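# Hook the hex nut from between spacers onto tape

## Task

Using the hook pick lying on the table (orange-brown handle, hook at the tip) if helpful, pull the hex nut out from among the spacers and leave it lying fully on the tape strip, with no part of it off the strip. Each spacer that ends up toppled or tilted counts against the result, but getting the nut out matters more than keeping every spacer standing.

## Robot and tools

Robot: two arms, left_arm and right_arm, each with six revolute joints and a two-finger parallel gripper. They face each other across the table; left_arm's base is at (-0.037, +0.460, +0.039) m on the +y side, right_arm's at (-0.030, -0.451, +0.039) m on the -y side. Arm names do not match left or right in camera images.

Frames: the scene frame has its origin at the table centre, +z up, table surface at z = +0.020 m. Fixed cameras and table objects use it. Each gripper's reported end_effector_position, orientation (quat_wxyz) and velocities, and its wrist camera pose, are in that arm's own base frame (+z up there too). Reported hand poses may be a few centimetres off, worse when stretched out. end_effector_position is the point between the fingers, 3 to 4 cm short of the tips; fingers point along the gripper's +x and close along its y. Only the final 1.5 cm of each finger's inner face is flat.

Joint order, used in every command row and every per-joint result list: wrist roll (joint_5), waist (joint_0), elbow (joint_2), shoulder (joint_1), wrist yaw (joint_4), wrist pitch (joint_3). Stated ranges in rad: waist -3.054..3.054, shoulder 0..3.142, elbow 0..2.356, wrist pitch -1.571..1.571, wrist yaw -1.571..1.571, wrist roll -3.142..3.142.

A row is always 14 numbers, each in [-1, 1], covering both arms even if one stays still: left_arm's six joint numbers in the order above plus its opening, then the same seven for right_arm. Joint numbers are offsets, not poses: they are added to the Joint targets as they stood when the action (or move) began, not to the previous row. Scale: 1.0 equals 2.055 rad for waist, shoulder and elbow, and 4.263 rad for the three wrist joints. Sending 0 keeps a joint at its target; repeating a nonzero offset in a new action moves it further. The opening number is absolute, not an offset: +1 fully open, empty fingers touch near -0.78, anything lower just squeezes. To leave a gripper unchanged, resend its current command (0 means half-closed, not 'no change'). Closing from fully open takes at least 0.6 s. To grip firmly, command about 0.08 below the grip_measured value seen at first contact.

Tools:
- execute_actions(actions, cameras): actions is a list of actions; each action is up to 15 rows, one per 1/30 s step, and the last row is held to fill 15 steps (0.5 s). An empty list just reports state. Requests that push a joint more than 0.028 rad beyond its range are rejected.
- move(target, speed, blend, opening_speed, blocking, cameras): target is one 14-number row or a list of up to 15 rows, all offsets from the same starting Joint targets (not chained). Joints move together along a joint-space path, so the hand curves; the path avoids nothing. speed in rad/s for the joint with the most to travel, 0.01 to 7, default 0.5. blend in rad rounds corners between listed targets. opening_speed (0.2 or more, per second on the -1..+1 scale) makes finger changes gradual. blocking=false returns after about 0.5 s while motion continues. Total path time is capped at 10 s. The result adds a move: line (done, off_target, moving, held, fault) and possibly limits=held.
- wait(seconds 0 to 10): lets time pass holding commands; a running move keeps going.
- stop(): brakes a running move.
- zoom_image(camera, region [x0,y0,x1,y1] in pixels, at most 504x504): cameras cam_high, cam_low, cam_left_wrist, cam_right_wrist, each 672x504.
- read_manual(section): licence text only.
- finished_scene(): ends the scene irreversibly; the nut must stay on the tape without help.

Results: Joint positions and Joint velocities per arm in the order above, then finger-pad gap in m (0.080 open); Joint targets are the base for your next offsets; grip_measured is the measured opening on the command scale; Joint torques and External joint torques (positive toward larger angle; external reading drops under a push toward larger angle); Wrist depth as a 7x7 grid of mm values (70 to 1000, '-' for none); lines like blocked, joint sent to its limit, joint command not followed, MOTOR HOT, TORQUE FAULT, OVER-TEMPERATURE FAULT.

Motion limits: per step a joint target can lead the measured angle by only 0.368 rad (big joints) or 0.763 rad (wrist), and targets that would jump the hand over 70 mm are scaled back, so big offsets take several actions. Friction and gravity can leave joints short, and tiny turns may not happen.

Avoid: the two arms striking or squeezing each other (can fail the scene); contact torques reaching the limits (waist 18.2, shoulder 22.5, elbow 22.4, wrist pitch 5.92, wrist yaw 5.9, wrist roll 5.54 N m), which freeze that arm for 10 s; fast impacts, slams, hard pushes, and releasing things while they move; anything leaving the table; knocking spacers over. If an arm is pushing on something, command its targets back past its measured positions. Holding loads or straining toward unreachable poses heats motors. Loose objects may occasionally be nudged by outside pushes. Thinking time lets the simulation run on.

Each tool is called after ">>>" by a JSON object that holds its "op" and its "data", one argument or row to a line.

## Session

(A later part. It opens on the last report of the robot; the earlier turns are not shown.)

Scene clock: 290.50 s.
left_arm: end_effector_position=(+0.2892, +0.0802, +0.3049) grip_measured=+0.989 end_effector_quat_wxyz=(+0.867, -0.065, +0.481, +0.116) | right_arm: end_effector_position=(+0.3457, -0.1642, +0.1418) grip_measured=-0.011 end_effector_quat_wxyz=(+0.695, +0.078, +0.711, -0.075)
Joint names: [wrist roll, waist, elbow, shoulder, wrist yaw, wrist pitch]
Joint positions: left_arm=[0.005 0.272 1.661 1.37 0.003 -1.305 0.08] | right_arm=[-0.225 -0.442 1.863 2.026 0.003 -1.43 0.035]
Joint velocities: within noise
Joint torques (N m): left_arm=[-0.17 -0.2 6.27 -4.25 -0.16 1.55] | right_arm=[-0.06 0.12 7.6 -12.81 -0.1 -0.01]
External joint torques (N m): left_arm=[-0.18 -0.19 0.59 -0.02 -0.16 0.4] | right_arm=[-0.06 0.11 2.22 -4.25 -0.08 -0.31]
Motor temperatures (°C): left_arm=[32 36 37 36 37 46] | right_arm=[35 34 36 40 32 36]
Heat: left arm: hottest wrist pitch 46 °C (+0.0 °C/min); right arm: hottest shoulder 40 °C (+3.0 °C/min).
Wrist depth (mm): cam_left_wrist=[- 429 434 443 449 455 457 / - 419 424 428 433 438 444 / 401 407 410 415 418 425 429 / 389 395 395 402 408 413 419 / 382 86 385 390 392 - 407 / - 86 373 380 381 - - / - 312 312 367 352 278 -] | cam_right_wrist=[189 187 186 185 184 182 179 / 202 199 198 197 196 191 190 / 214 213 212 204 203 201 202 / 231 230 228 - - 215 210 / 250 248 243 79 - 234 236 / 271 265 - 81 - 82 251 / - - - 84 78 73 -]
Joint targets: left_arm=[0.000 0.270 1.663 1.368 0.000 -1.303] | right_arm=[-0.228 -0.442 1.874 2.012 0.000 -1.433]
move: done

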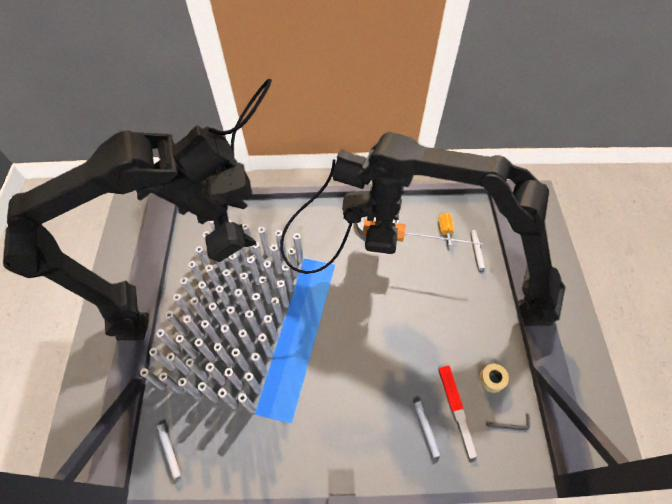

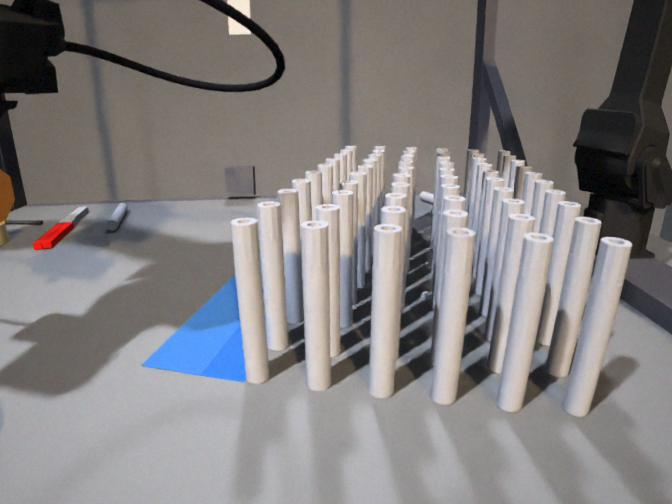

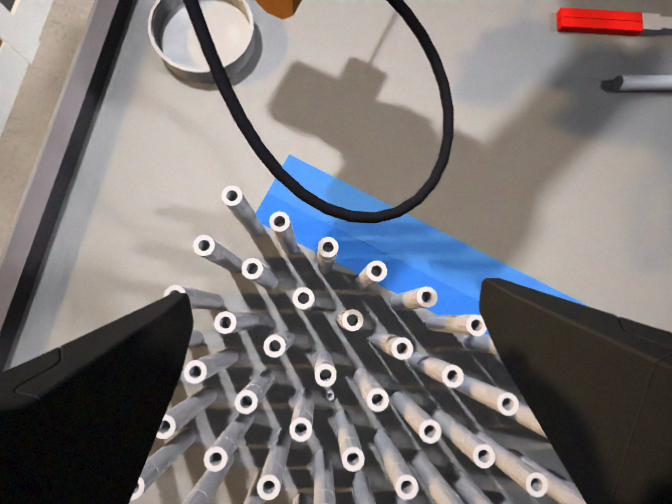

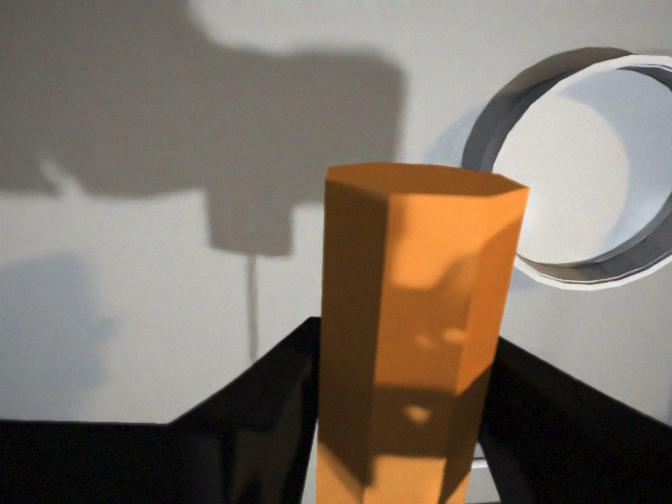

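>>> {"op": "zoom_image", "data": {
  "camera": "cam_high",
  "region": [350, 200, 500, 310]
}}

Scaled by 3.360 from the camera's 672x504 image, which has a finer 960x720 frame.

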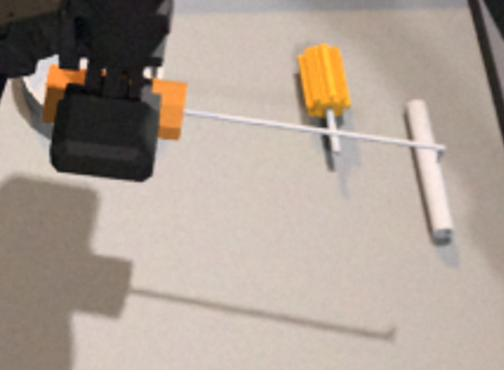

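>>> {"op": "move", "data": {
  "target": [0, -0.0487, -0.2824, -0.2044, 0, 0.0362, 1.0, -0.5950, 0.2829, -0.1431, -0.0916, 0, 0.0249, -0.3],
  "speed": 1.2
}}

Scene clock: 320.50 s.
left_arm: end_effector_position=(+0.2143, +0.0368, +0.2271) grip_measured=+0.989 end_effector_quat_wxyz=(+0.871, -0.040, +0.484, +0.073) | right_arm: end_effector_position=(+0.3364, +0.0463, +0.1356) grip_measured=-0.011 end_effector_quat_wxyz=(-0.084, +0.697, -0.088, -0.707)
Joint names: [wrist roll, waist, elbow, shoulder, wrist yaw, wrist pitch]
Joint positions: left_arm=[0.005 0.172 1.094 0.956 0.003 -1.152 0.08] | right_arm=[-2.759 0.138 1.585 1.842 0.002 -1.329 0.035]
Joint velocities: within noise
Joint torques (N m): left_arm=[-0.18 -0.22 5.1 -2.44 -0.16 1.7] | right_arm=[-0.1 0.21 5.55 -11.59 -0.05 0.36]
External joint torques (N m): left_arm=[-0.18 -0.22 -0.96 -0.64 -0.15 0.54] | right_arm=[-0.1 0.21 0.24 -4.3 -0.04 0.16]
Motor temperatures (°C): left_arm=[32 36 37 36 37 46] | right_arm=[35 33 36 41 32 36]
Heat: left arm: hottest wrist pitch 46 °C (+0.0 °C/min); right arm: hottest shoulder 41 °C (+3.0 °C/min).
Wrist depth (mm): cam_left_wrist=[349 351 357 362 366 369 375 / 337 296 288 348 352 356 360 / 324 303 304 290 338 347 349 / 313 320 320 326 325 279 277 / 229 86 311 317 316 - 330 / - 87 302 307 307 - - / - 197 294 296 275 210 -] | cam_right_wrist=[192 192 190 189 188 185 184 / 202 200 199 198 195 194 193 / 213 211 210 203 202 202 202 / 224 223 222 - - 213 213 / 237 235 233 79 - 223 224 / 251 246 - 81 - 82 235 / - - - 84 78 72 -]
Joint targets: left_arm=[0.000 0.170 1.083 0.947 0.000 -1.149] | right_arm=[-2.764 0.140 1.580 1.823 0.000 -1.327]
move: done

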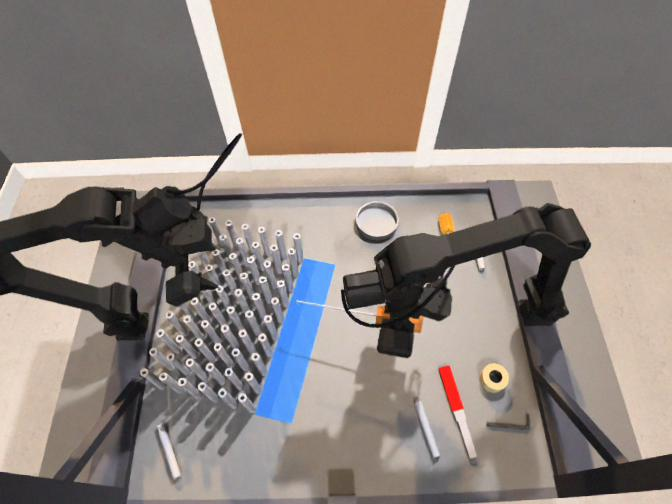

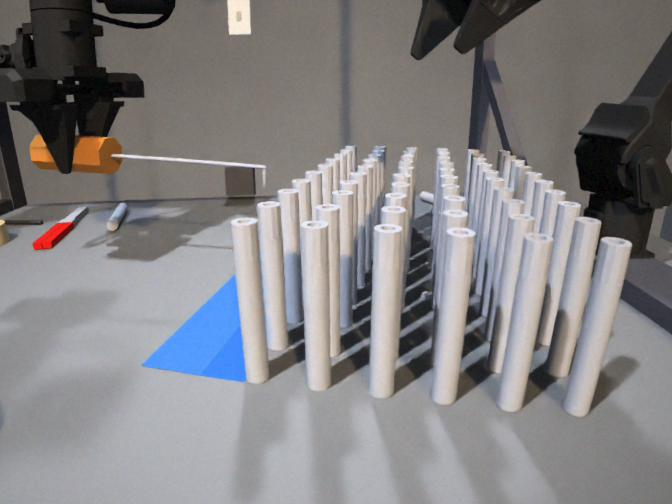

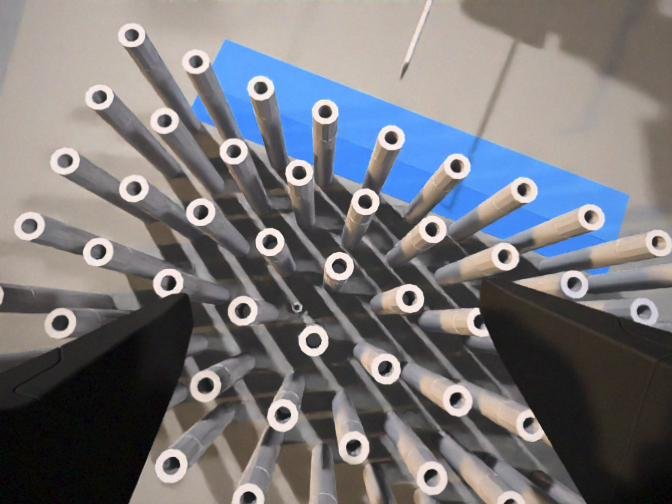

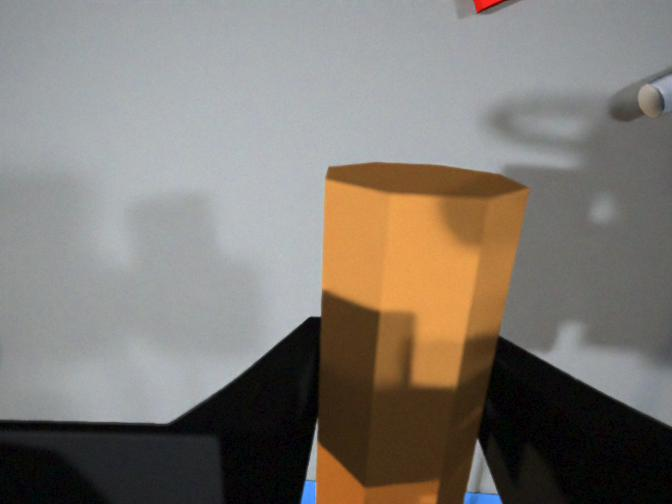

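>>> {"op": "zoom_image", "data": {
  "camera": "cam_left_wrist",
  "region": [220, 0, 472, 189]
}}

>>> {"op": "zoom_image", "data": {
  "camera": "cam_left_wrist",
  "region": [250, 260, 350, 335]
}}

>>> {"op": "zoom_image", "data": {
  "camera": "cam_low",
  "region": [200, 120, 320, 210]
}}

Scaled by 2.000 from the camera's 672x504 image, which has a finer 960x720 frame.

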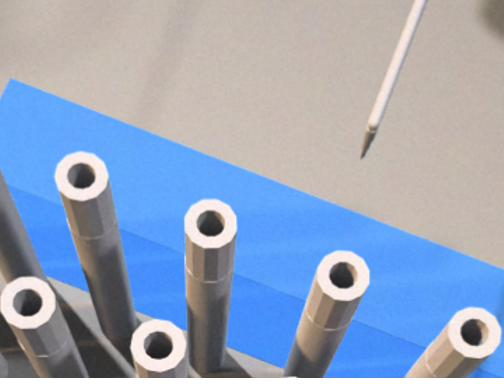

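Scaled by 5.040 from the camera's 672x504 image, which has a finer 960x720 frame.

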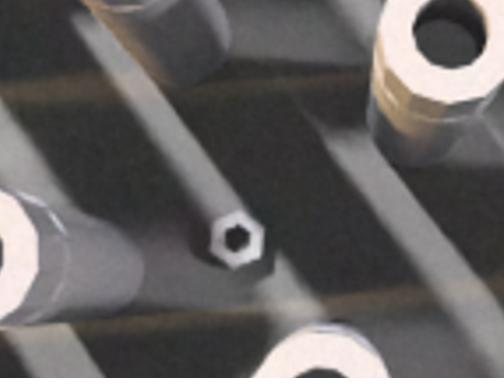

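Scaled by 4.200 from the camera's 672x504 image, which has a finer 960x720 frame.

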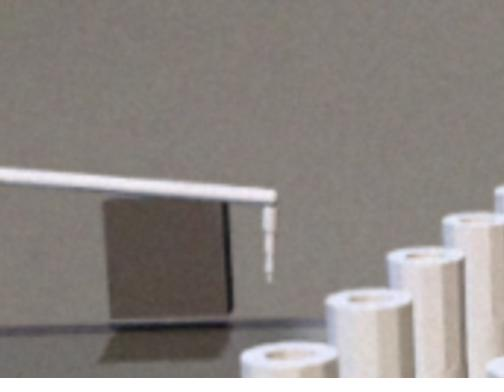

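>>> {"op": "move", "data": {
  "target": [0, 0, 0, 0, 0, 0, 1.0, -0.0104, -0.0217, -0.1442, 0.0184, 0, 0.0782, -0.3],
  "speed": 0.5
}}

>>> {"op": "zoom_image", "data": {
  "camera": "cam_left_wrist",
  "region": [220, 60, 472, 249]
}}

>>> {"op": "zoom_image", "data": {
  "camera": "cam_low",
  "region": [150, 180, 350, 330]
}}

Scene clock: 361.90 s.
left_arm: end_effector_position=(+0.2143, +0.0368, +0.2270) grip_measured=+0.989 end_effector_quat_wxyz=(+0.871, -0.040, +0.484, +0.073) | right_arm: end_effector_position=(+0.3329, +0.0326, +0.0565) grip_measured=-0.011 end_effector_quat_wxyz=(-0.084, +0.703, -0.085, -0.701)
Joint names: [wrist roll, waist, elbow, shoulder, wrist yaw, wrist pitch]
Joint positions: left_arm=[0.005 0.172 1.094 0.956 0.003 -1.152 0.08] | right_arm=[-2.804 0.098 1.288 1.859 0.002 -0.996 0.035]
Joint velocities: within noise
Joint torques (N m): left_arm=[-0.17 -0.22 5.1 -2.45 -0.15 1.68] | right_arm=[-0.12 -0.31 5.3 -8.94 -0.05 0.35]
External joint torques (N m): left_arm=[-0.17 -0.21 -0.88 -0.74 -0.16 0.53] | right_arm=[-0.12 -0.32 0.16 -1.76 -0.03 0.1]
Motor temperatures (°C): left_arm=[32 35 37 33 37 45] | right_arm=[35 33 36 44 32 35]
Heat: left arm: hottest wrist pitch 45 °C (-1.0 °C/min); right arm: hottest shoulder 44 °C (+4.0 °C/min).
Wrist depth (mm): cam_left_wrist=[348 354 357 362 364 371 373 / 338 296 288 349 354 357 361 / 325 304 305 276 337 346 349 / 314 320 320 326 324 278 272 / 229 86 312 318 317 - 332 / - 86 300 308 309 - - / - 197 295 297 274 210 -] | cam_right_wrist=[119 118 118 117 118 114 116 / 125 124 124 123 122 123 121 / 132 131 130 127 - 128 128 / 141 139 137 - - 135 134 / 148 148 146 79 - 141 142 / 158 155 - 81 - 82 149 / - - - 84 78 73 -]
Joint targets: left_arm=[0.000 0.170 1.083 0.947 0.000 -1.149] | right_arm=[-2.809 0.095 1.284 1.861 0.000 -0.994]
move: done

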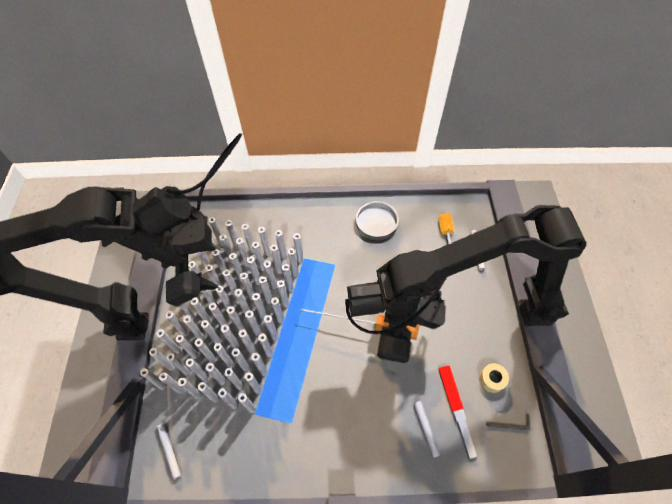

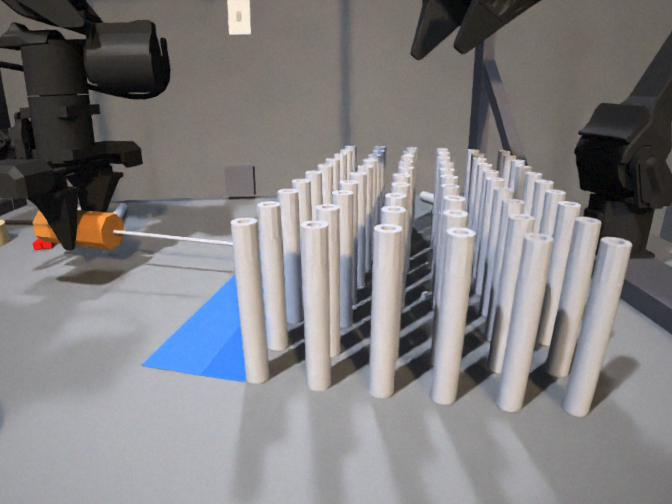

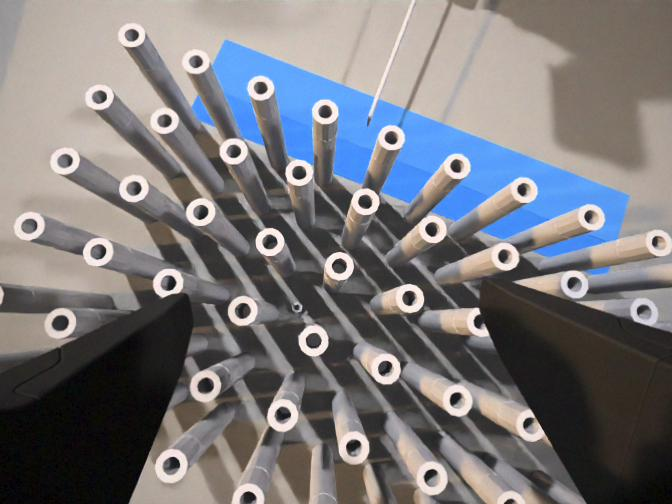

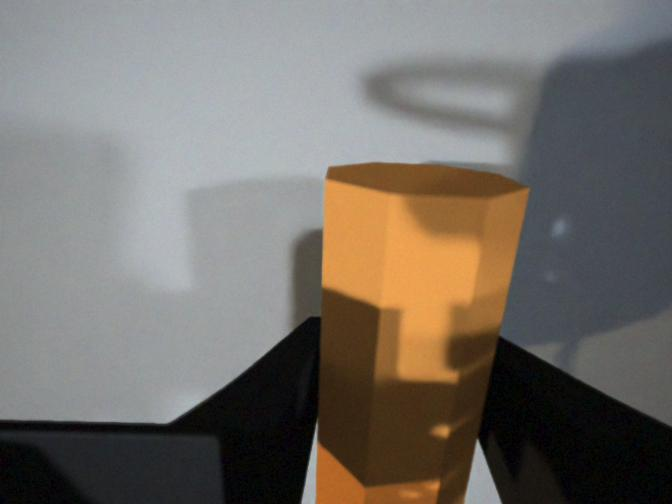

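Scaled by 2.000 from the camera's 672x504 image, which has a finer 960x720 frame.

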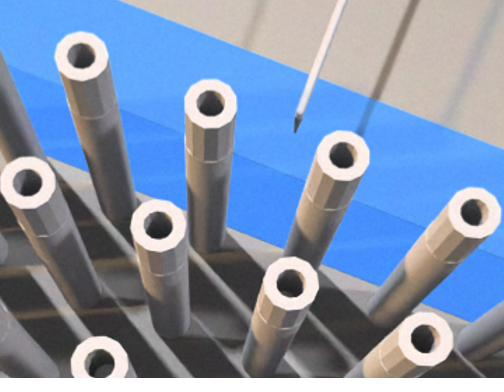

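Scaled by 2.520 from the camera's 672x504 image, which has a finer 960x720 frame.

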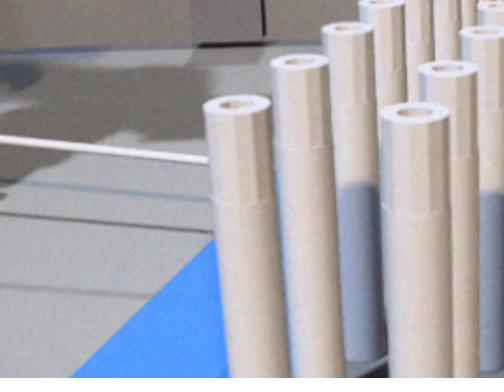

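>>> {"op": "move", "data": {
  "target": [0, 0, 0, 0, 0, 0, 1.0, -0.01375, -0.02852, 0.17367, 0.13401, 0, -0.01912, -0.3],
  "speed": 0.3
}}

>>> {"op": "zoom_image", "data": {
  "camera": "cam_left_wrist",
  "region": [250, 100, 450, 330]
}}

>>> {"op": "zoom_image", "data": {
  "camera": "cam_low",
  "region": [200, 180, 480, 390]
}}

Scene clock: 383.73 s.
left_arm: end_effector_position=(+0.2143, +0.0368, +0.2270) grip_measured=+0.989 end_effector_quat_wxyz=(+0.871, -0.040, +0.484, +0.073) | right_arm: end_effector_position=(+0.4029, +0.0157, +0.0439) grip_measured=-0.011 end_effector_quat_wxyz=(-0.084, +0.701, -0.085, -0.703)
Joint names: [wrist roll, waist, elbow, shoulder, wrist yaw, wrist pitch]
Joint positions: left_arm=[0.005 0.172 1.094 0.956 0.003 -1.152 0.08] | right_arm=[-2.862 0.04 1.628 2.13 0.002 -1.071 0.035]
Joint velocities: within noise
Joint torques (N m): left_arm=[-0.17 -0.23 5.13 -2.46 -0.16 1.67] | right_arm=[-0.13 -0.45 7.56 -10.68 -0.05 -0.03]
External joint torques (N m): left_arm=[-0.17 -0.21 -0.88 -0.73 -0.16 0.51] | right_arm=[-0.13 -0.4 2.23 -1.44 -0.04 -0.29]
Motor temperatures (°C): left_arm=[32 35 36 33 37 45] | right_arm=[35 33 36 44 32 35]
Heat: left arm: hottest wrist pitch 45 °C (-1.0 °C/min); right arm: hottest shoulder 44 °C (+2.0 °C/min).
Wrist depth (mm): cam_left_wrist=[349 352 357 360 361 369 375 / 337 296 287 349 353 358 362 / 324 303 303 275 338 346 350 / 313 320 320 326 326 279 272 / 229 86 312 317 317 - 332 / - 86 301 308 307 - - / - 197 293 296 275 210 -] | cam_right_wrist=[- 105 106 104 103 103 103 / - 111 111 108 109 107 107 / 117 117 115 113 112 113 113 / 124 124 123 - - 118 120 / 131 130 129 79 - 125 126 / 139 137 - 81 - 82 132 / - - - 84 78 73 -]
Joint targets: left_arm=[0.000 0.170 1.083 0.947 0.000 -1.149] | right_arm=[-2.867 0.037 1.641 2.137 0.000 -1.075]
move: done

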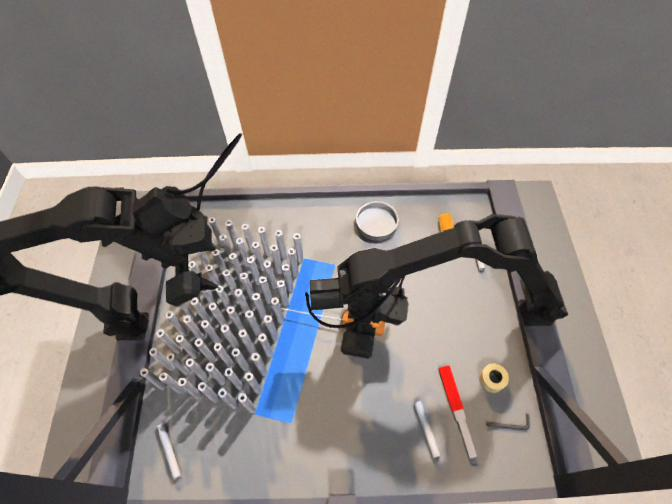

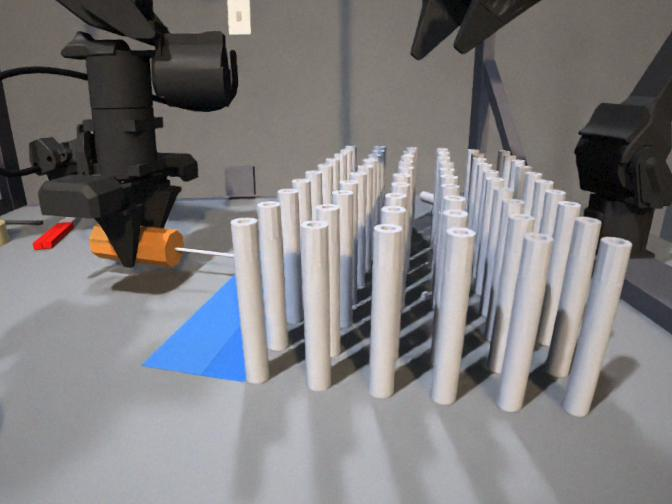

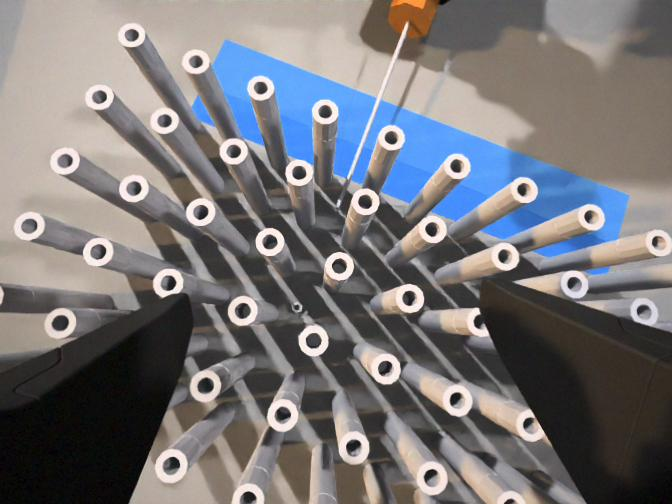

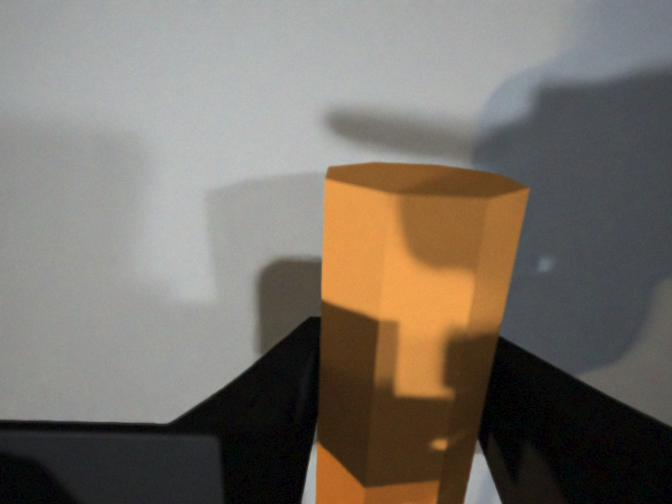

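Scaled by 2.191 from the camera's 672x504 image, which has a finer 960x720 frame.

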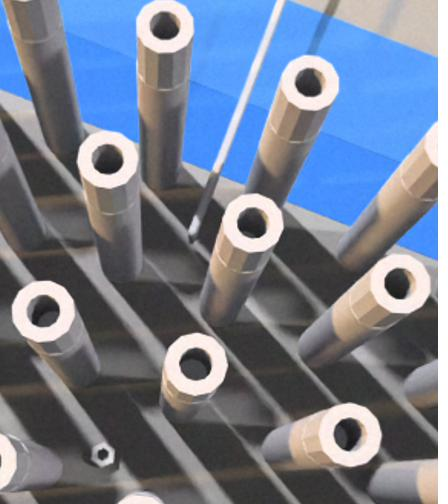

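Scaled by 1.800 from the camera's 672x504 image, which has a finer 960x720 frame.

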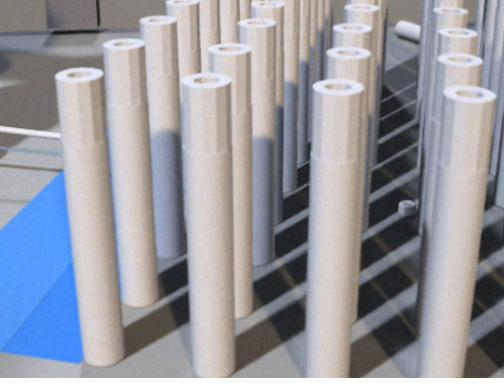

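>>> {"op": "move", "data": {
  "target": [0, 0, 0, 0, 0, 0, 1.0, -0.00654, -0.02044, 0.23265, 0.14711, 0, -0.04123, -0.3],
  "speed": 0.3
}}

>>> {"op": "zoom_image", "data": {
  "camera": "cam_left_wrist",
  "region": [240, 220, 400, 340]
}}

>>> {"op": "zoom_image", "data": {
  "camera": "cam_low",
  "region": [380, 240, 480, 340]
}}

>>> {"op": "zoom_image", "data": {
  "camera": "cam_high",
  "region": [200, 270, 320, 360]
}}

Scene clock: 402.87 s.
left_arm: end_effector_position=(+0.2143, +0.0368, +0.2270) grip_measured=+0.989 end_effector_quat_wxyz=(+0.871, -0.040, +0.484, +0.073) | right_arm: end_effector_position=(+0.4722, -0.0009, +0.0385) grip_measured=-0.011 end_effector_quat_wxyz=(-0.089, +0.704, -0.089, -0.699)
Joint names: [wrist roll, waist, elbow, shoulder, wrist yaw, wrist pitch]
Joint positions: left_arm=[0.005 0.172 1.094 0.956 0.003 -1.152 0.08] | right_arm=[-2.891 -0.001 2.109 2.427 0.002 -1.246 0.035]
Joint velocities: within noise
Joint torques (N m): left_arm=[-0.16 -0.18 5.11 -2.42 -0.16 1.68] | right_arm=[-0.1 -0.4 7.62 -12.18 -0.05 -0.1]
External joint torques (N m): left_arm=[-0.17 -0.17 -0.92 -0.69 -0.17 0.51] | right_arm=[-0.1 -0.38 2.2 -1.25 -0.05 -0.36]
Motor temperatures (°C): left_arm=[31 35 36 32 37 45] | right_arm=[34 33 36 46 32 35]
Heat: left arm: hottest wrist pitch 45 °C (-1.0 °C/min); right arm: hottest shoulder 46 °C (+3.0 °C/min).
Wrist depth (mm): cam_left_wrist=[348 353 357 355 160 187 374 / 338 296 289 346 351 355 361 / 324 304 303 275 338 346 349 / 315 319 320 326 327 279 272 / 229 86 312 318 316 - 332 / - 86 300 308 308 - - / - 197 294 297 275 210 -] | cam_right_wrist=[- 97 97 96 96 96 96 / - 103 102 102 101 100 100 / 108 108 108 105 104 104 104 / - 115 114 - - 112 111 / 121 121 120 79 - 117 117 / 128 127 - 81 - 82 123 / - - - 84 78 73 -]
Joint targets: left_arm=[0.000 0.170 1.083 0.947 0.000 -1.149] | right_arm=[-2.895 -0.006 2.119 2.439 0.000 -1.251]
move: done

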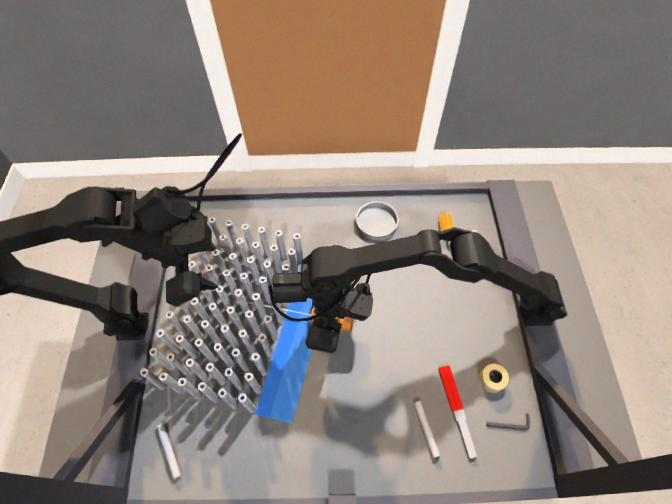

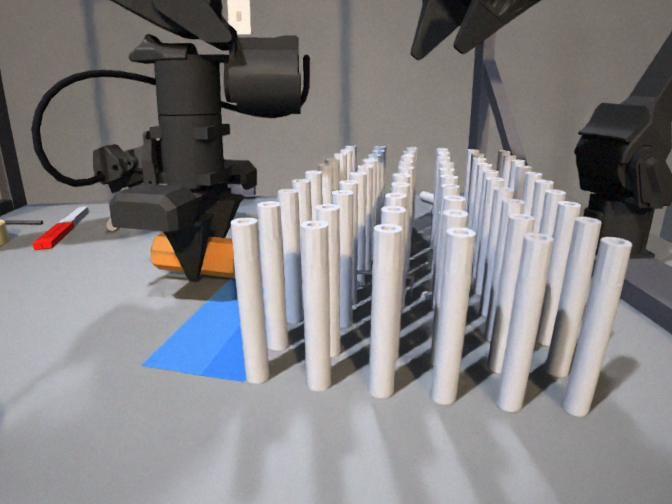

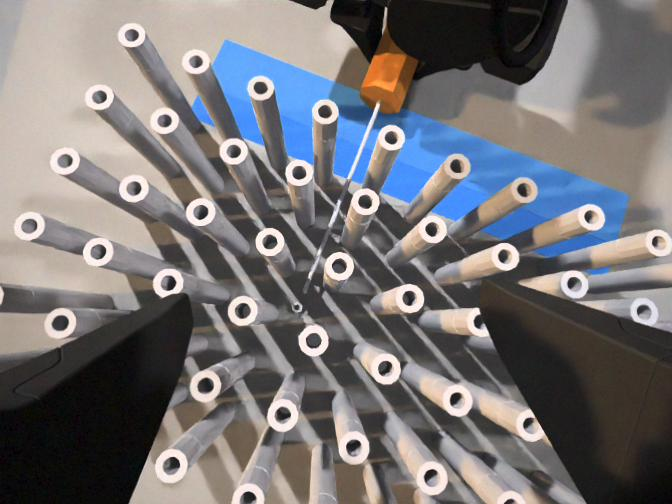

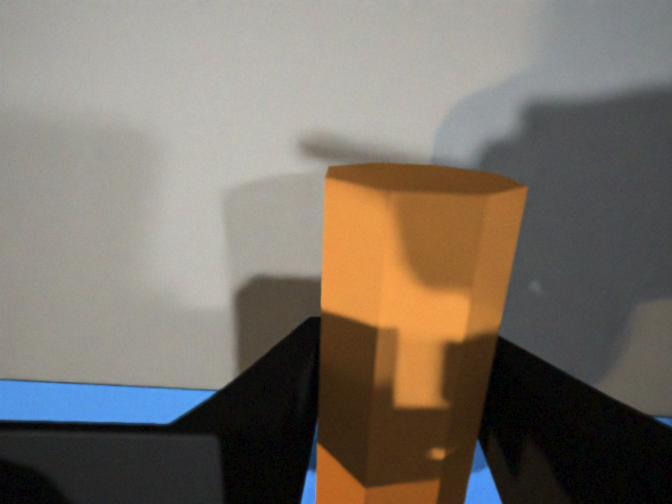

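Scaled by 3.150 from the camera's 672x504 image, which has a finer 960x720 frame.

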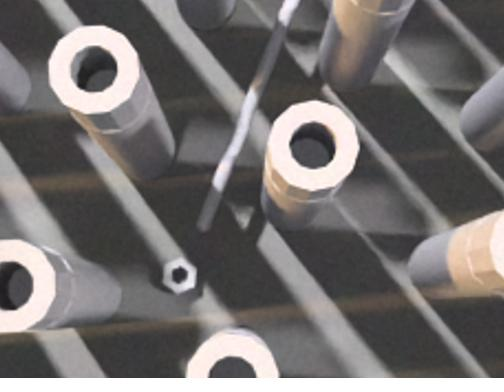

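Scaled by 5.040 from the camera's 672x504 image, which has a finer 960x720 frame.

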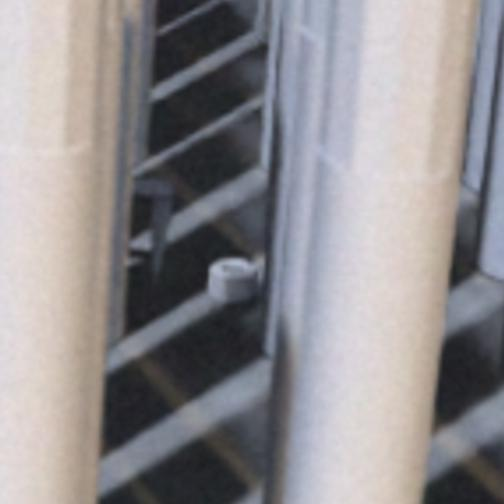

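Scaled by 4.200 from the camera's 672x504 image, which has a finer 960x720 frame.

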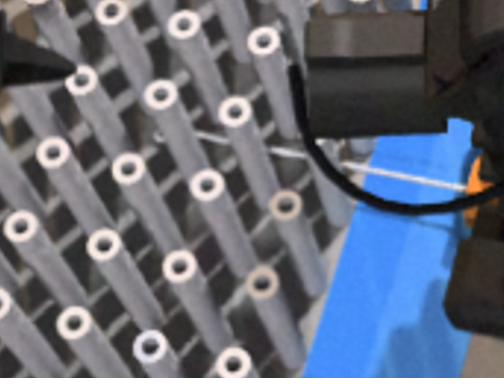

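>>> {"op": "zoom_image", "data": {
  "camera": "cam_low",
  "region": [400, 268, 440, 308]
}}

>>> {"op": "zoom_image", "data": {
  "camera": "cam_left_wrist",
  "region": [285, 260, 345, 320]
}}

>>> {"op": "zoom_image", "data": {
  "camera": "cam_high",
  "region": [225, 290, 265, 320]
}}

Scaled by 12.600 from the camera's 672x504 image, which has a finer 960x720 frame.

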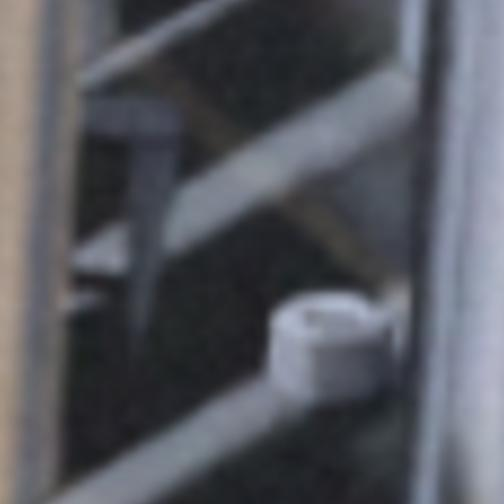

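Scaled by 8.400 from the camera's 672x504 image, which has a finer 960x720 frame.

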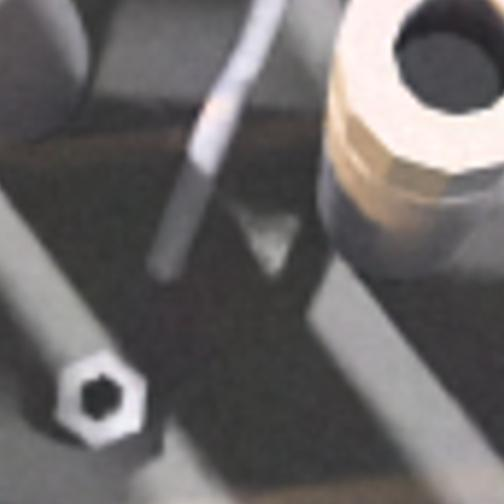

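Scaled by 12.600 from the camera's 672x504 image, which has a finer 960x720 frame.

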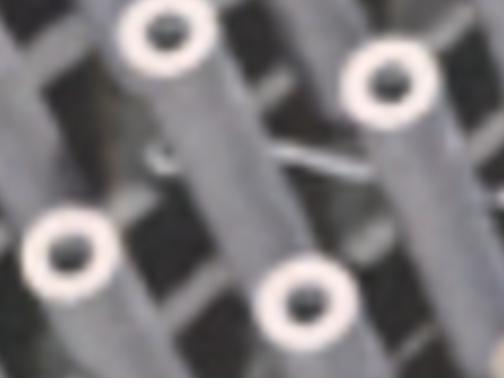

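>>> {"op": "move", "data": {
  "target": [0, 0, 0, 0, 0, 0, 1.0, 0, 0, 0.0126, -0.0016, 0, -0.0068, -0.3],
  "speed": 0.2,
  "cameras": ["cam_low", "cam_left_wrist"]
}}

>>> {"op": "zoom_image", "data": {
  "camera": "cam_low",
  "region": [400, 268, 440, 308]
}}

Scene clock: 452.03 s.
left_arm: end_effector_position=(+0.2143, +0.0368, +0.2270) grip_measured=+0.989 end_effector_quat_wxyz=(+0.871, -0.040, +0.484, +0.073) | right_arm: end_effector_position=(+0.4711, -0.0010, +0.0440) grip_measured=-0.011 end_effector_quat_wxyz=(-0.088, +0.701, -0.090, -0.702)
Joint names: [wrist roll, waist, elbow, shoulder, wrist yaw, wrist pitch]
Joint positions: left_arm=[0.005 0.172 1.094 0.956 0.003 -1.152 0.08] | right_arm=[-2.891 -0.002 2.132 2.428 0.002 -1.276 0.035]
Joint velocities: within noise
Joint torques (N m): left_arm=[-0.16 -0.18 5.1 -2.45 -0.16 1.67] | right_arm=[-0.11 -0.37 7.85 -12.67 -0.05 -0.05]
External joint torques (N m): left_arm=[-0.16 -0.18 -0.91 -0.73 -0.16 0.52] | right_arm=[-0.11 -0.38 2.43 -1.67 -0.03 -0.28]
Motor temperatures (°C): left_arm=[31 35 36 32 36 45] | right_arm=[34 33 38 51 32 34]
Heat: left arm: hottest wrist pitch 45 °C (+0.0 °C/min); right arm: hottest shoulder 51 °C (+6.1 °C/min). Fold the right arm in close to its base, or ease its load, before you think long.
Wrist depth (mm): cam_left_wrist=[349 353 357 357 159 182 374 / 336 296 289 346 351 356 360 / 324 304 304 276 338 345 349 / 313 319 320 326 325 278 272 / 229 86 311 317 316 - 332 / - 87 302 307 308 - - / - 195 294 297 274 210 -] | cam_right_wrist=[- 103 102 102 101 100 100 / - 108 108 106 105 104 105 / 114 113 113 110 109 110 109 / 119 120 119 - - 115 117 / 127 127 126 79 - 122 123 / 133 132 - 81 - 82 128 / - - - 84 78 73 -]
Joint targets: left_arm=[0.000 0.170 1.083 0.947 0.000 -1.149] | right_arm=[-2.895 -0.006 2.145 2.435 0.000 -1.280]
MOTOR HOT: the shoulder of the right arm reports 51 °C; the controller stops that arm at 95 °C. To cool a motor, set the load down, stop pushing, or move to a pose that needs little force.
move: done
Images, in order (width x height): cam_low 672x504, cam_left_wrist 672x504.

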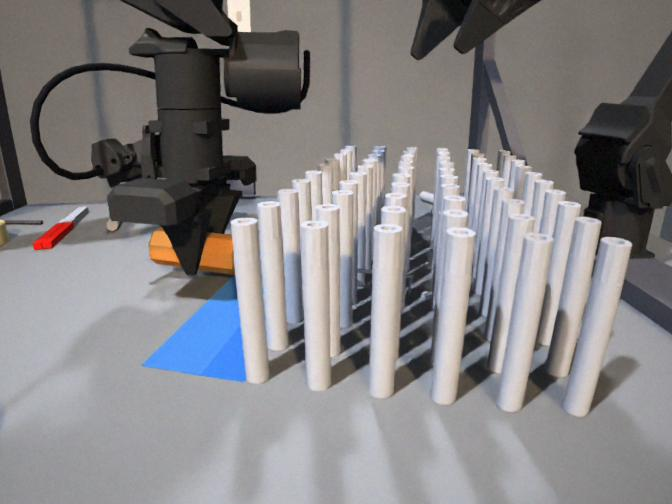

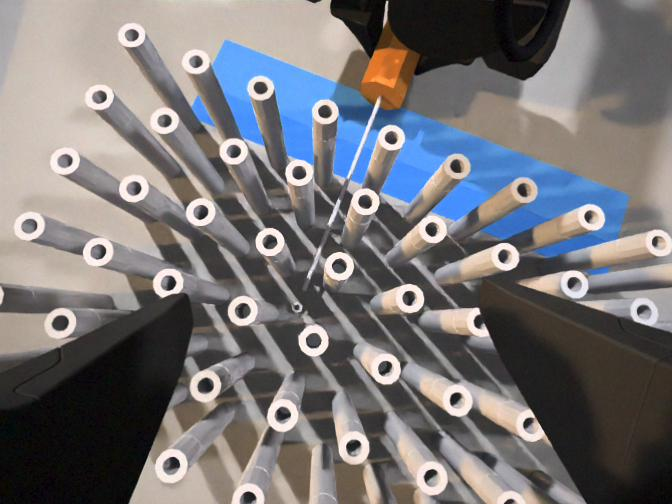

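Scaled by 12.600 from the camera's 672x504 image, which has a finer 960x720 frame.

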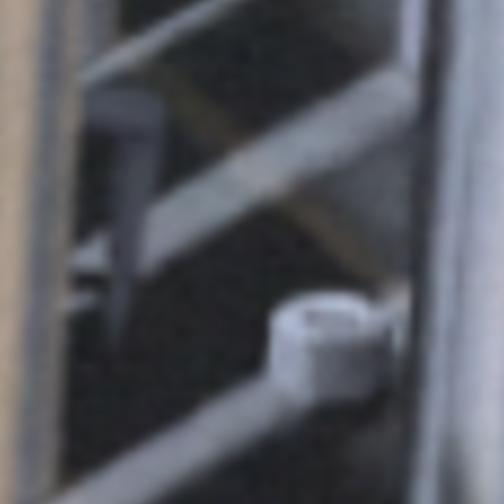

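>>> {"op": "move", "data": {
  "target": [0, 0, 0, 0, 0, 0, 1.0, 0, 0, -0.0058, -0.0130, 0, 0.0016, -0.3],
  "speed": 0.2,
  "cameras": ["cam_low", "cam_left_wrist"]
}}

>>> {"op": "zoom_image", "data": {
  "camera": "cam_low",
  "region": [400, 268, 440, 308]
}}

>>> {"op": "zoom_image", "data": {
  "camera": "cam_left_wrist",
  "region": [285, 260, 345, 320]
}}

Scene clock: 459.10 s.
left_arm: end_effector_position=(+0.2143, +0.0368, +0.2270) grip_measured=+0.989 end_effector_quat_wxyz=(+0.871, -0.040, +0.484, +0.073) | right_arm: end_effector_position=(+0.4712, -0.0010, +0.0440) grip_measured=-0.011 end_effector_quat_wxyz=(-0.088, +0.701, -0.090, -0.702)
Joint names: [wrist roll, waist, elbow, shoulder, wrist yaw, wrist pitch]
Joint positions: left_arm=[0.005 0.172 1.094 0.956 0.003 -1.152 0.08] | right_arm=[-2.891 -0.002 2.132 2.428 0.002 -1.276 0.035]
Joint velocities: within noise
Joint torques (N m): left_arm=[-0.15 -0.17 5.09 -2.45 -0.15 1.68] | right_arm=[-0.11 -0.37 6.31 -16.06 -0.05 0.37]
External joint torques (N m): left_arm=[-0.16 -0.18 -1.04 -0.65 -0.15 0.48] | right_arm=[-0.11 -0.35 1.02 -5.33 -0.05 0.13]
Motor temperatures (°C): left_arm=[31 35 36 32 36 45] | right_arm=[34 33 38 51 32 34]
Heat: left arm: hottest wrist pitch 45 °C (+0.0 °C/min); right arm: hottest shoulder 51 °C (+6.1 °C/min). Fold the right arm in close to its base, or ease its load, before you think long.
Wrist depth (mm): cam_left_wrist=[348 353 356 357 159 181 374 / 337 296 288 346 351 357 361 / 324 304 305 275 339 346 350 / 314 320 319 326 325 279 278 / 230 86 311 317 317 - 331 / - 86 301 307 307 - - / - 197 294 296 275 210 -] | cam_right_wrist=[- 103 102 101 101 100 100 / - 108 109 106 105 104 105 / 114 113 113 110 109 110 110 / 119 120 119 - - 115 117 / 127 127 126 79 - 122 123 / 133 132 - 81 - 82 128 / - - - 84 78 73 -]
Joint targets: left_arm=[0.000 0.170 1.083 0.947 0.000 -1.149] | right_arm=[-2.895 -0.006 2.133 2.409 0.000 -1.273]
MOTOR HOT: still on. The shoulder of the right arm reports 51 °C.
move: done
Images, in order (width x height): cam_low 672x504, cam_left_wrist 672x504.

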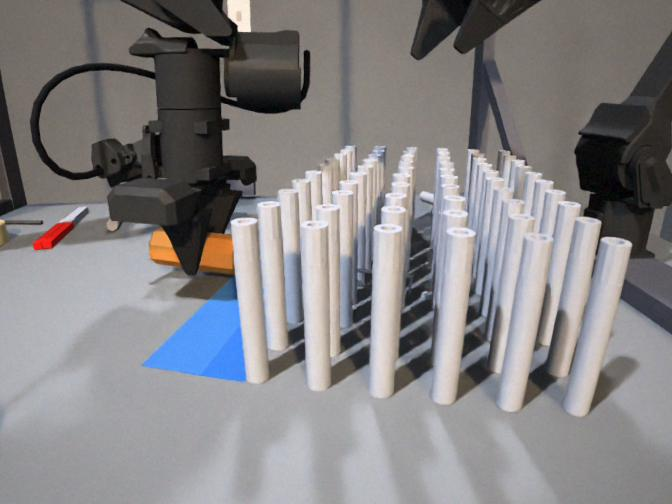

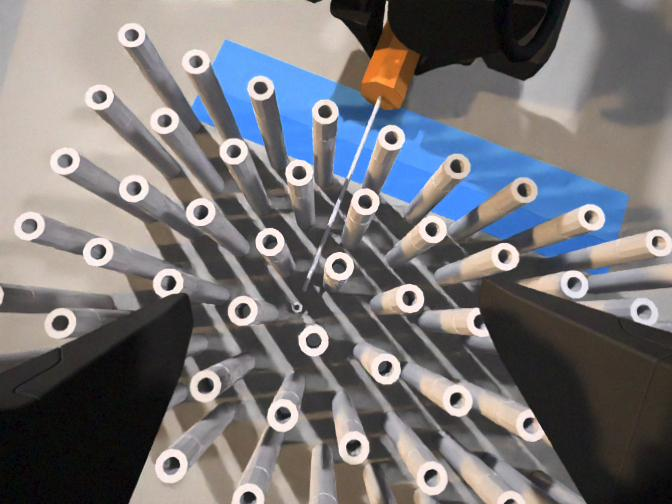

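Scaled by 12.600 from the camera's 672x504 image, which has a finer 960x720 frame.

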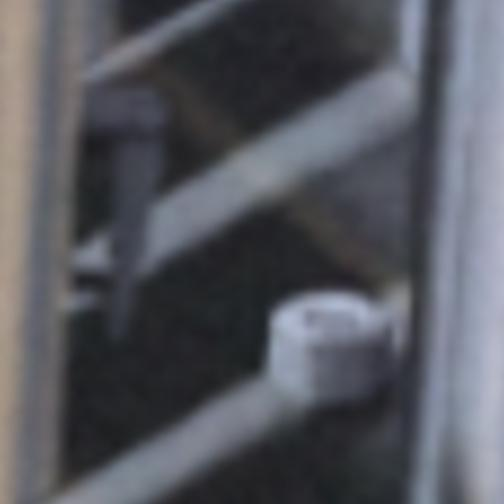

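Scaled by 8.400 from the camera's 672x504 image, which has a finer 960x720 frame.

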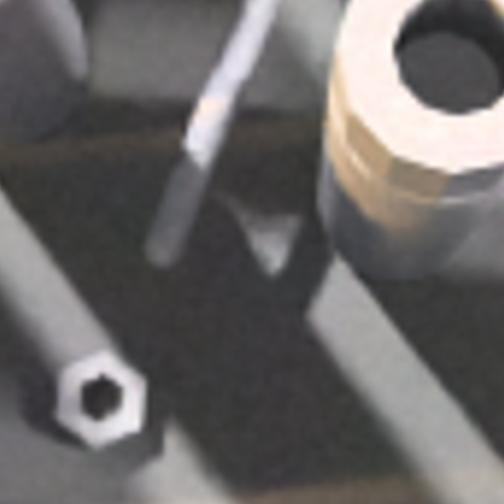

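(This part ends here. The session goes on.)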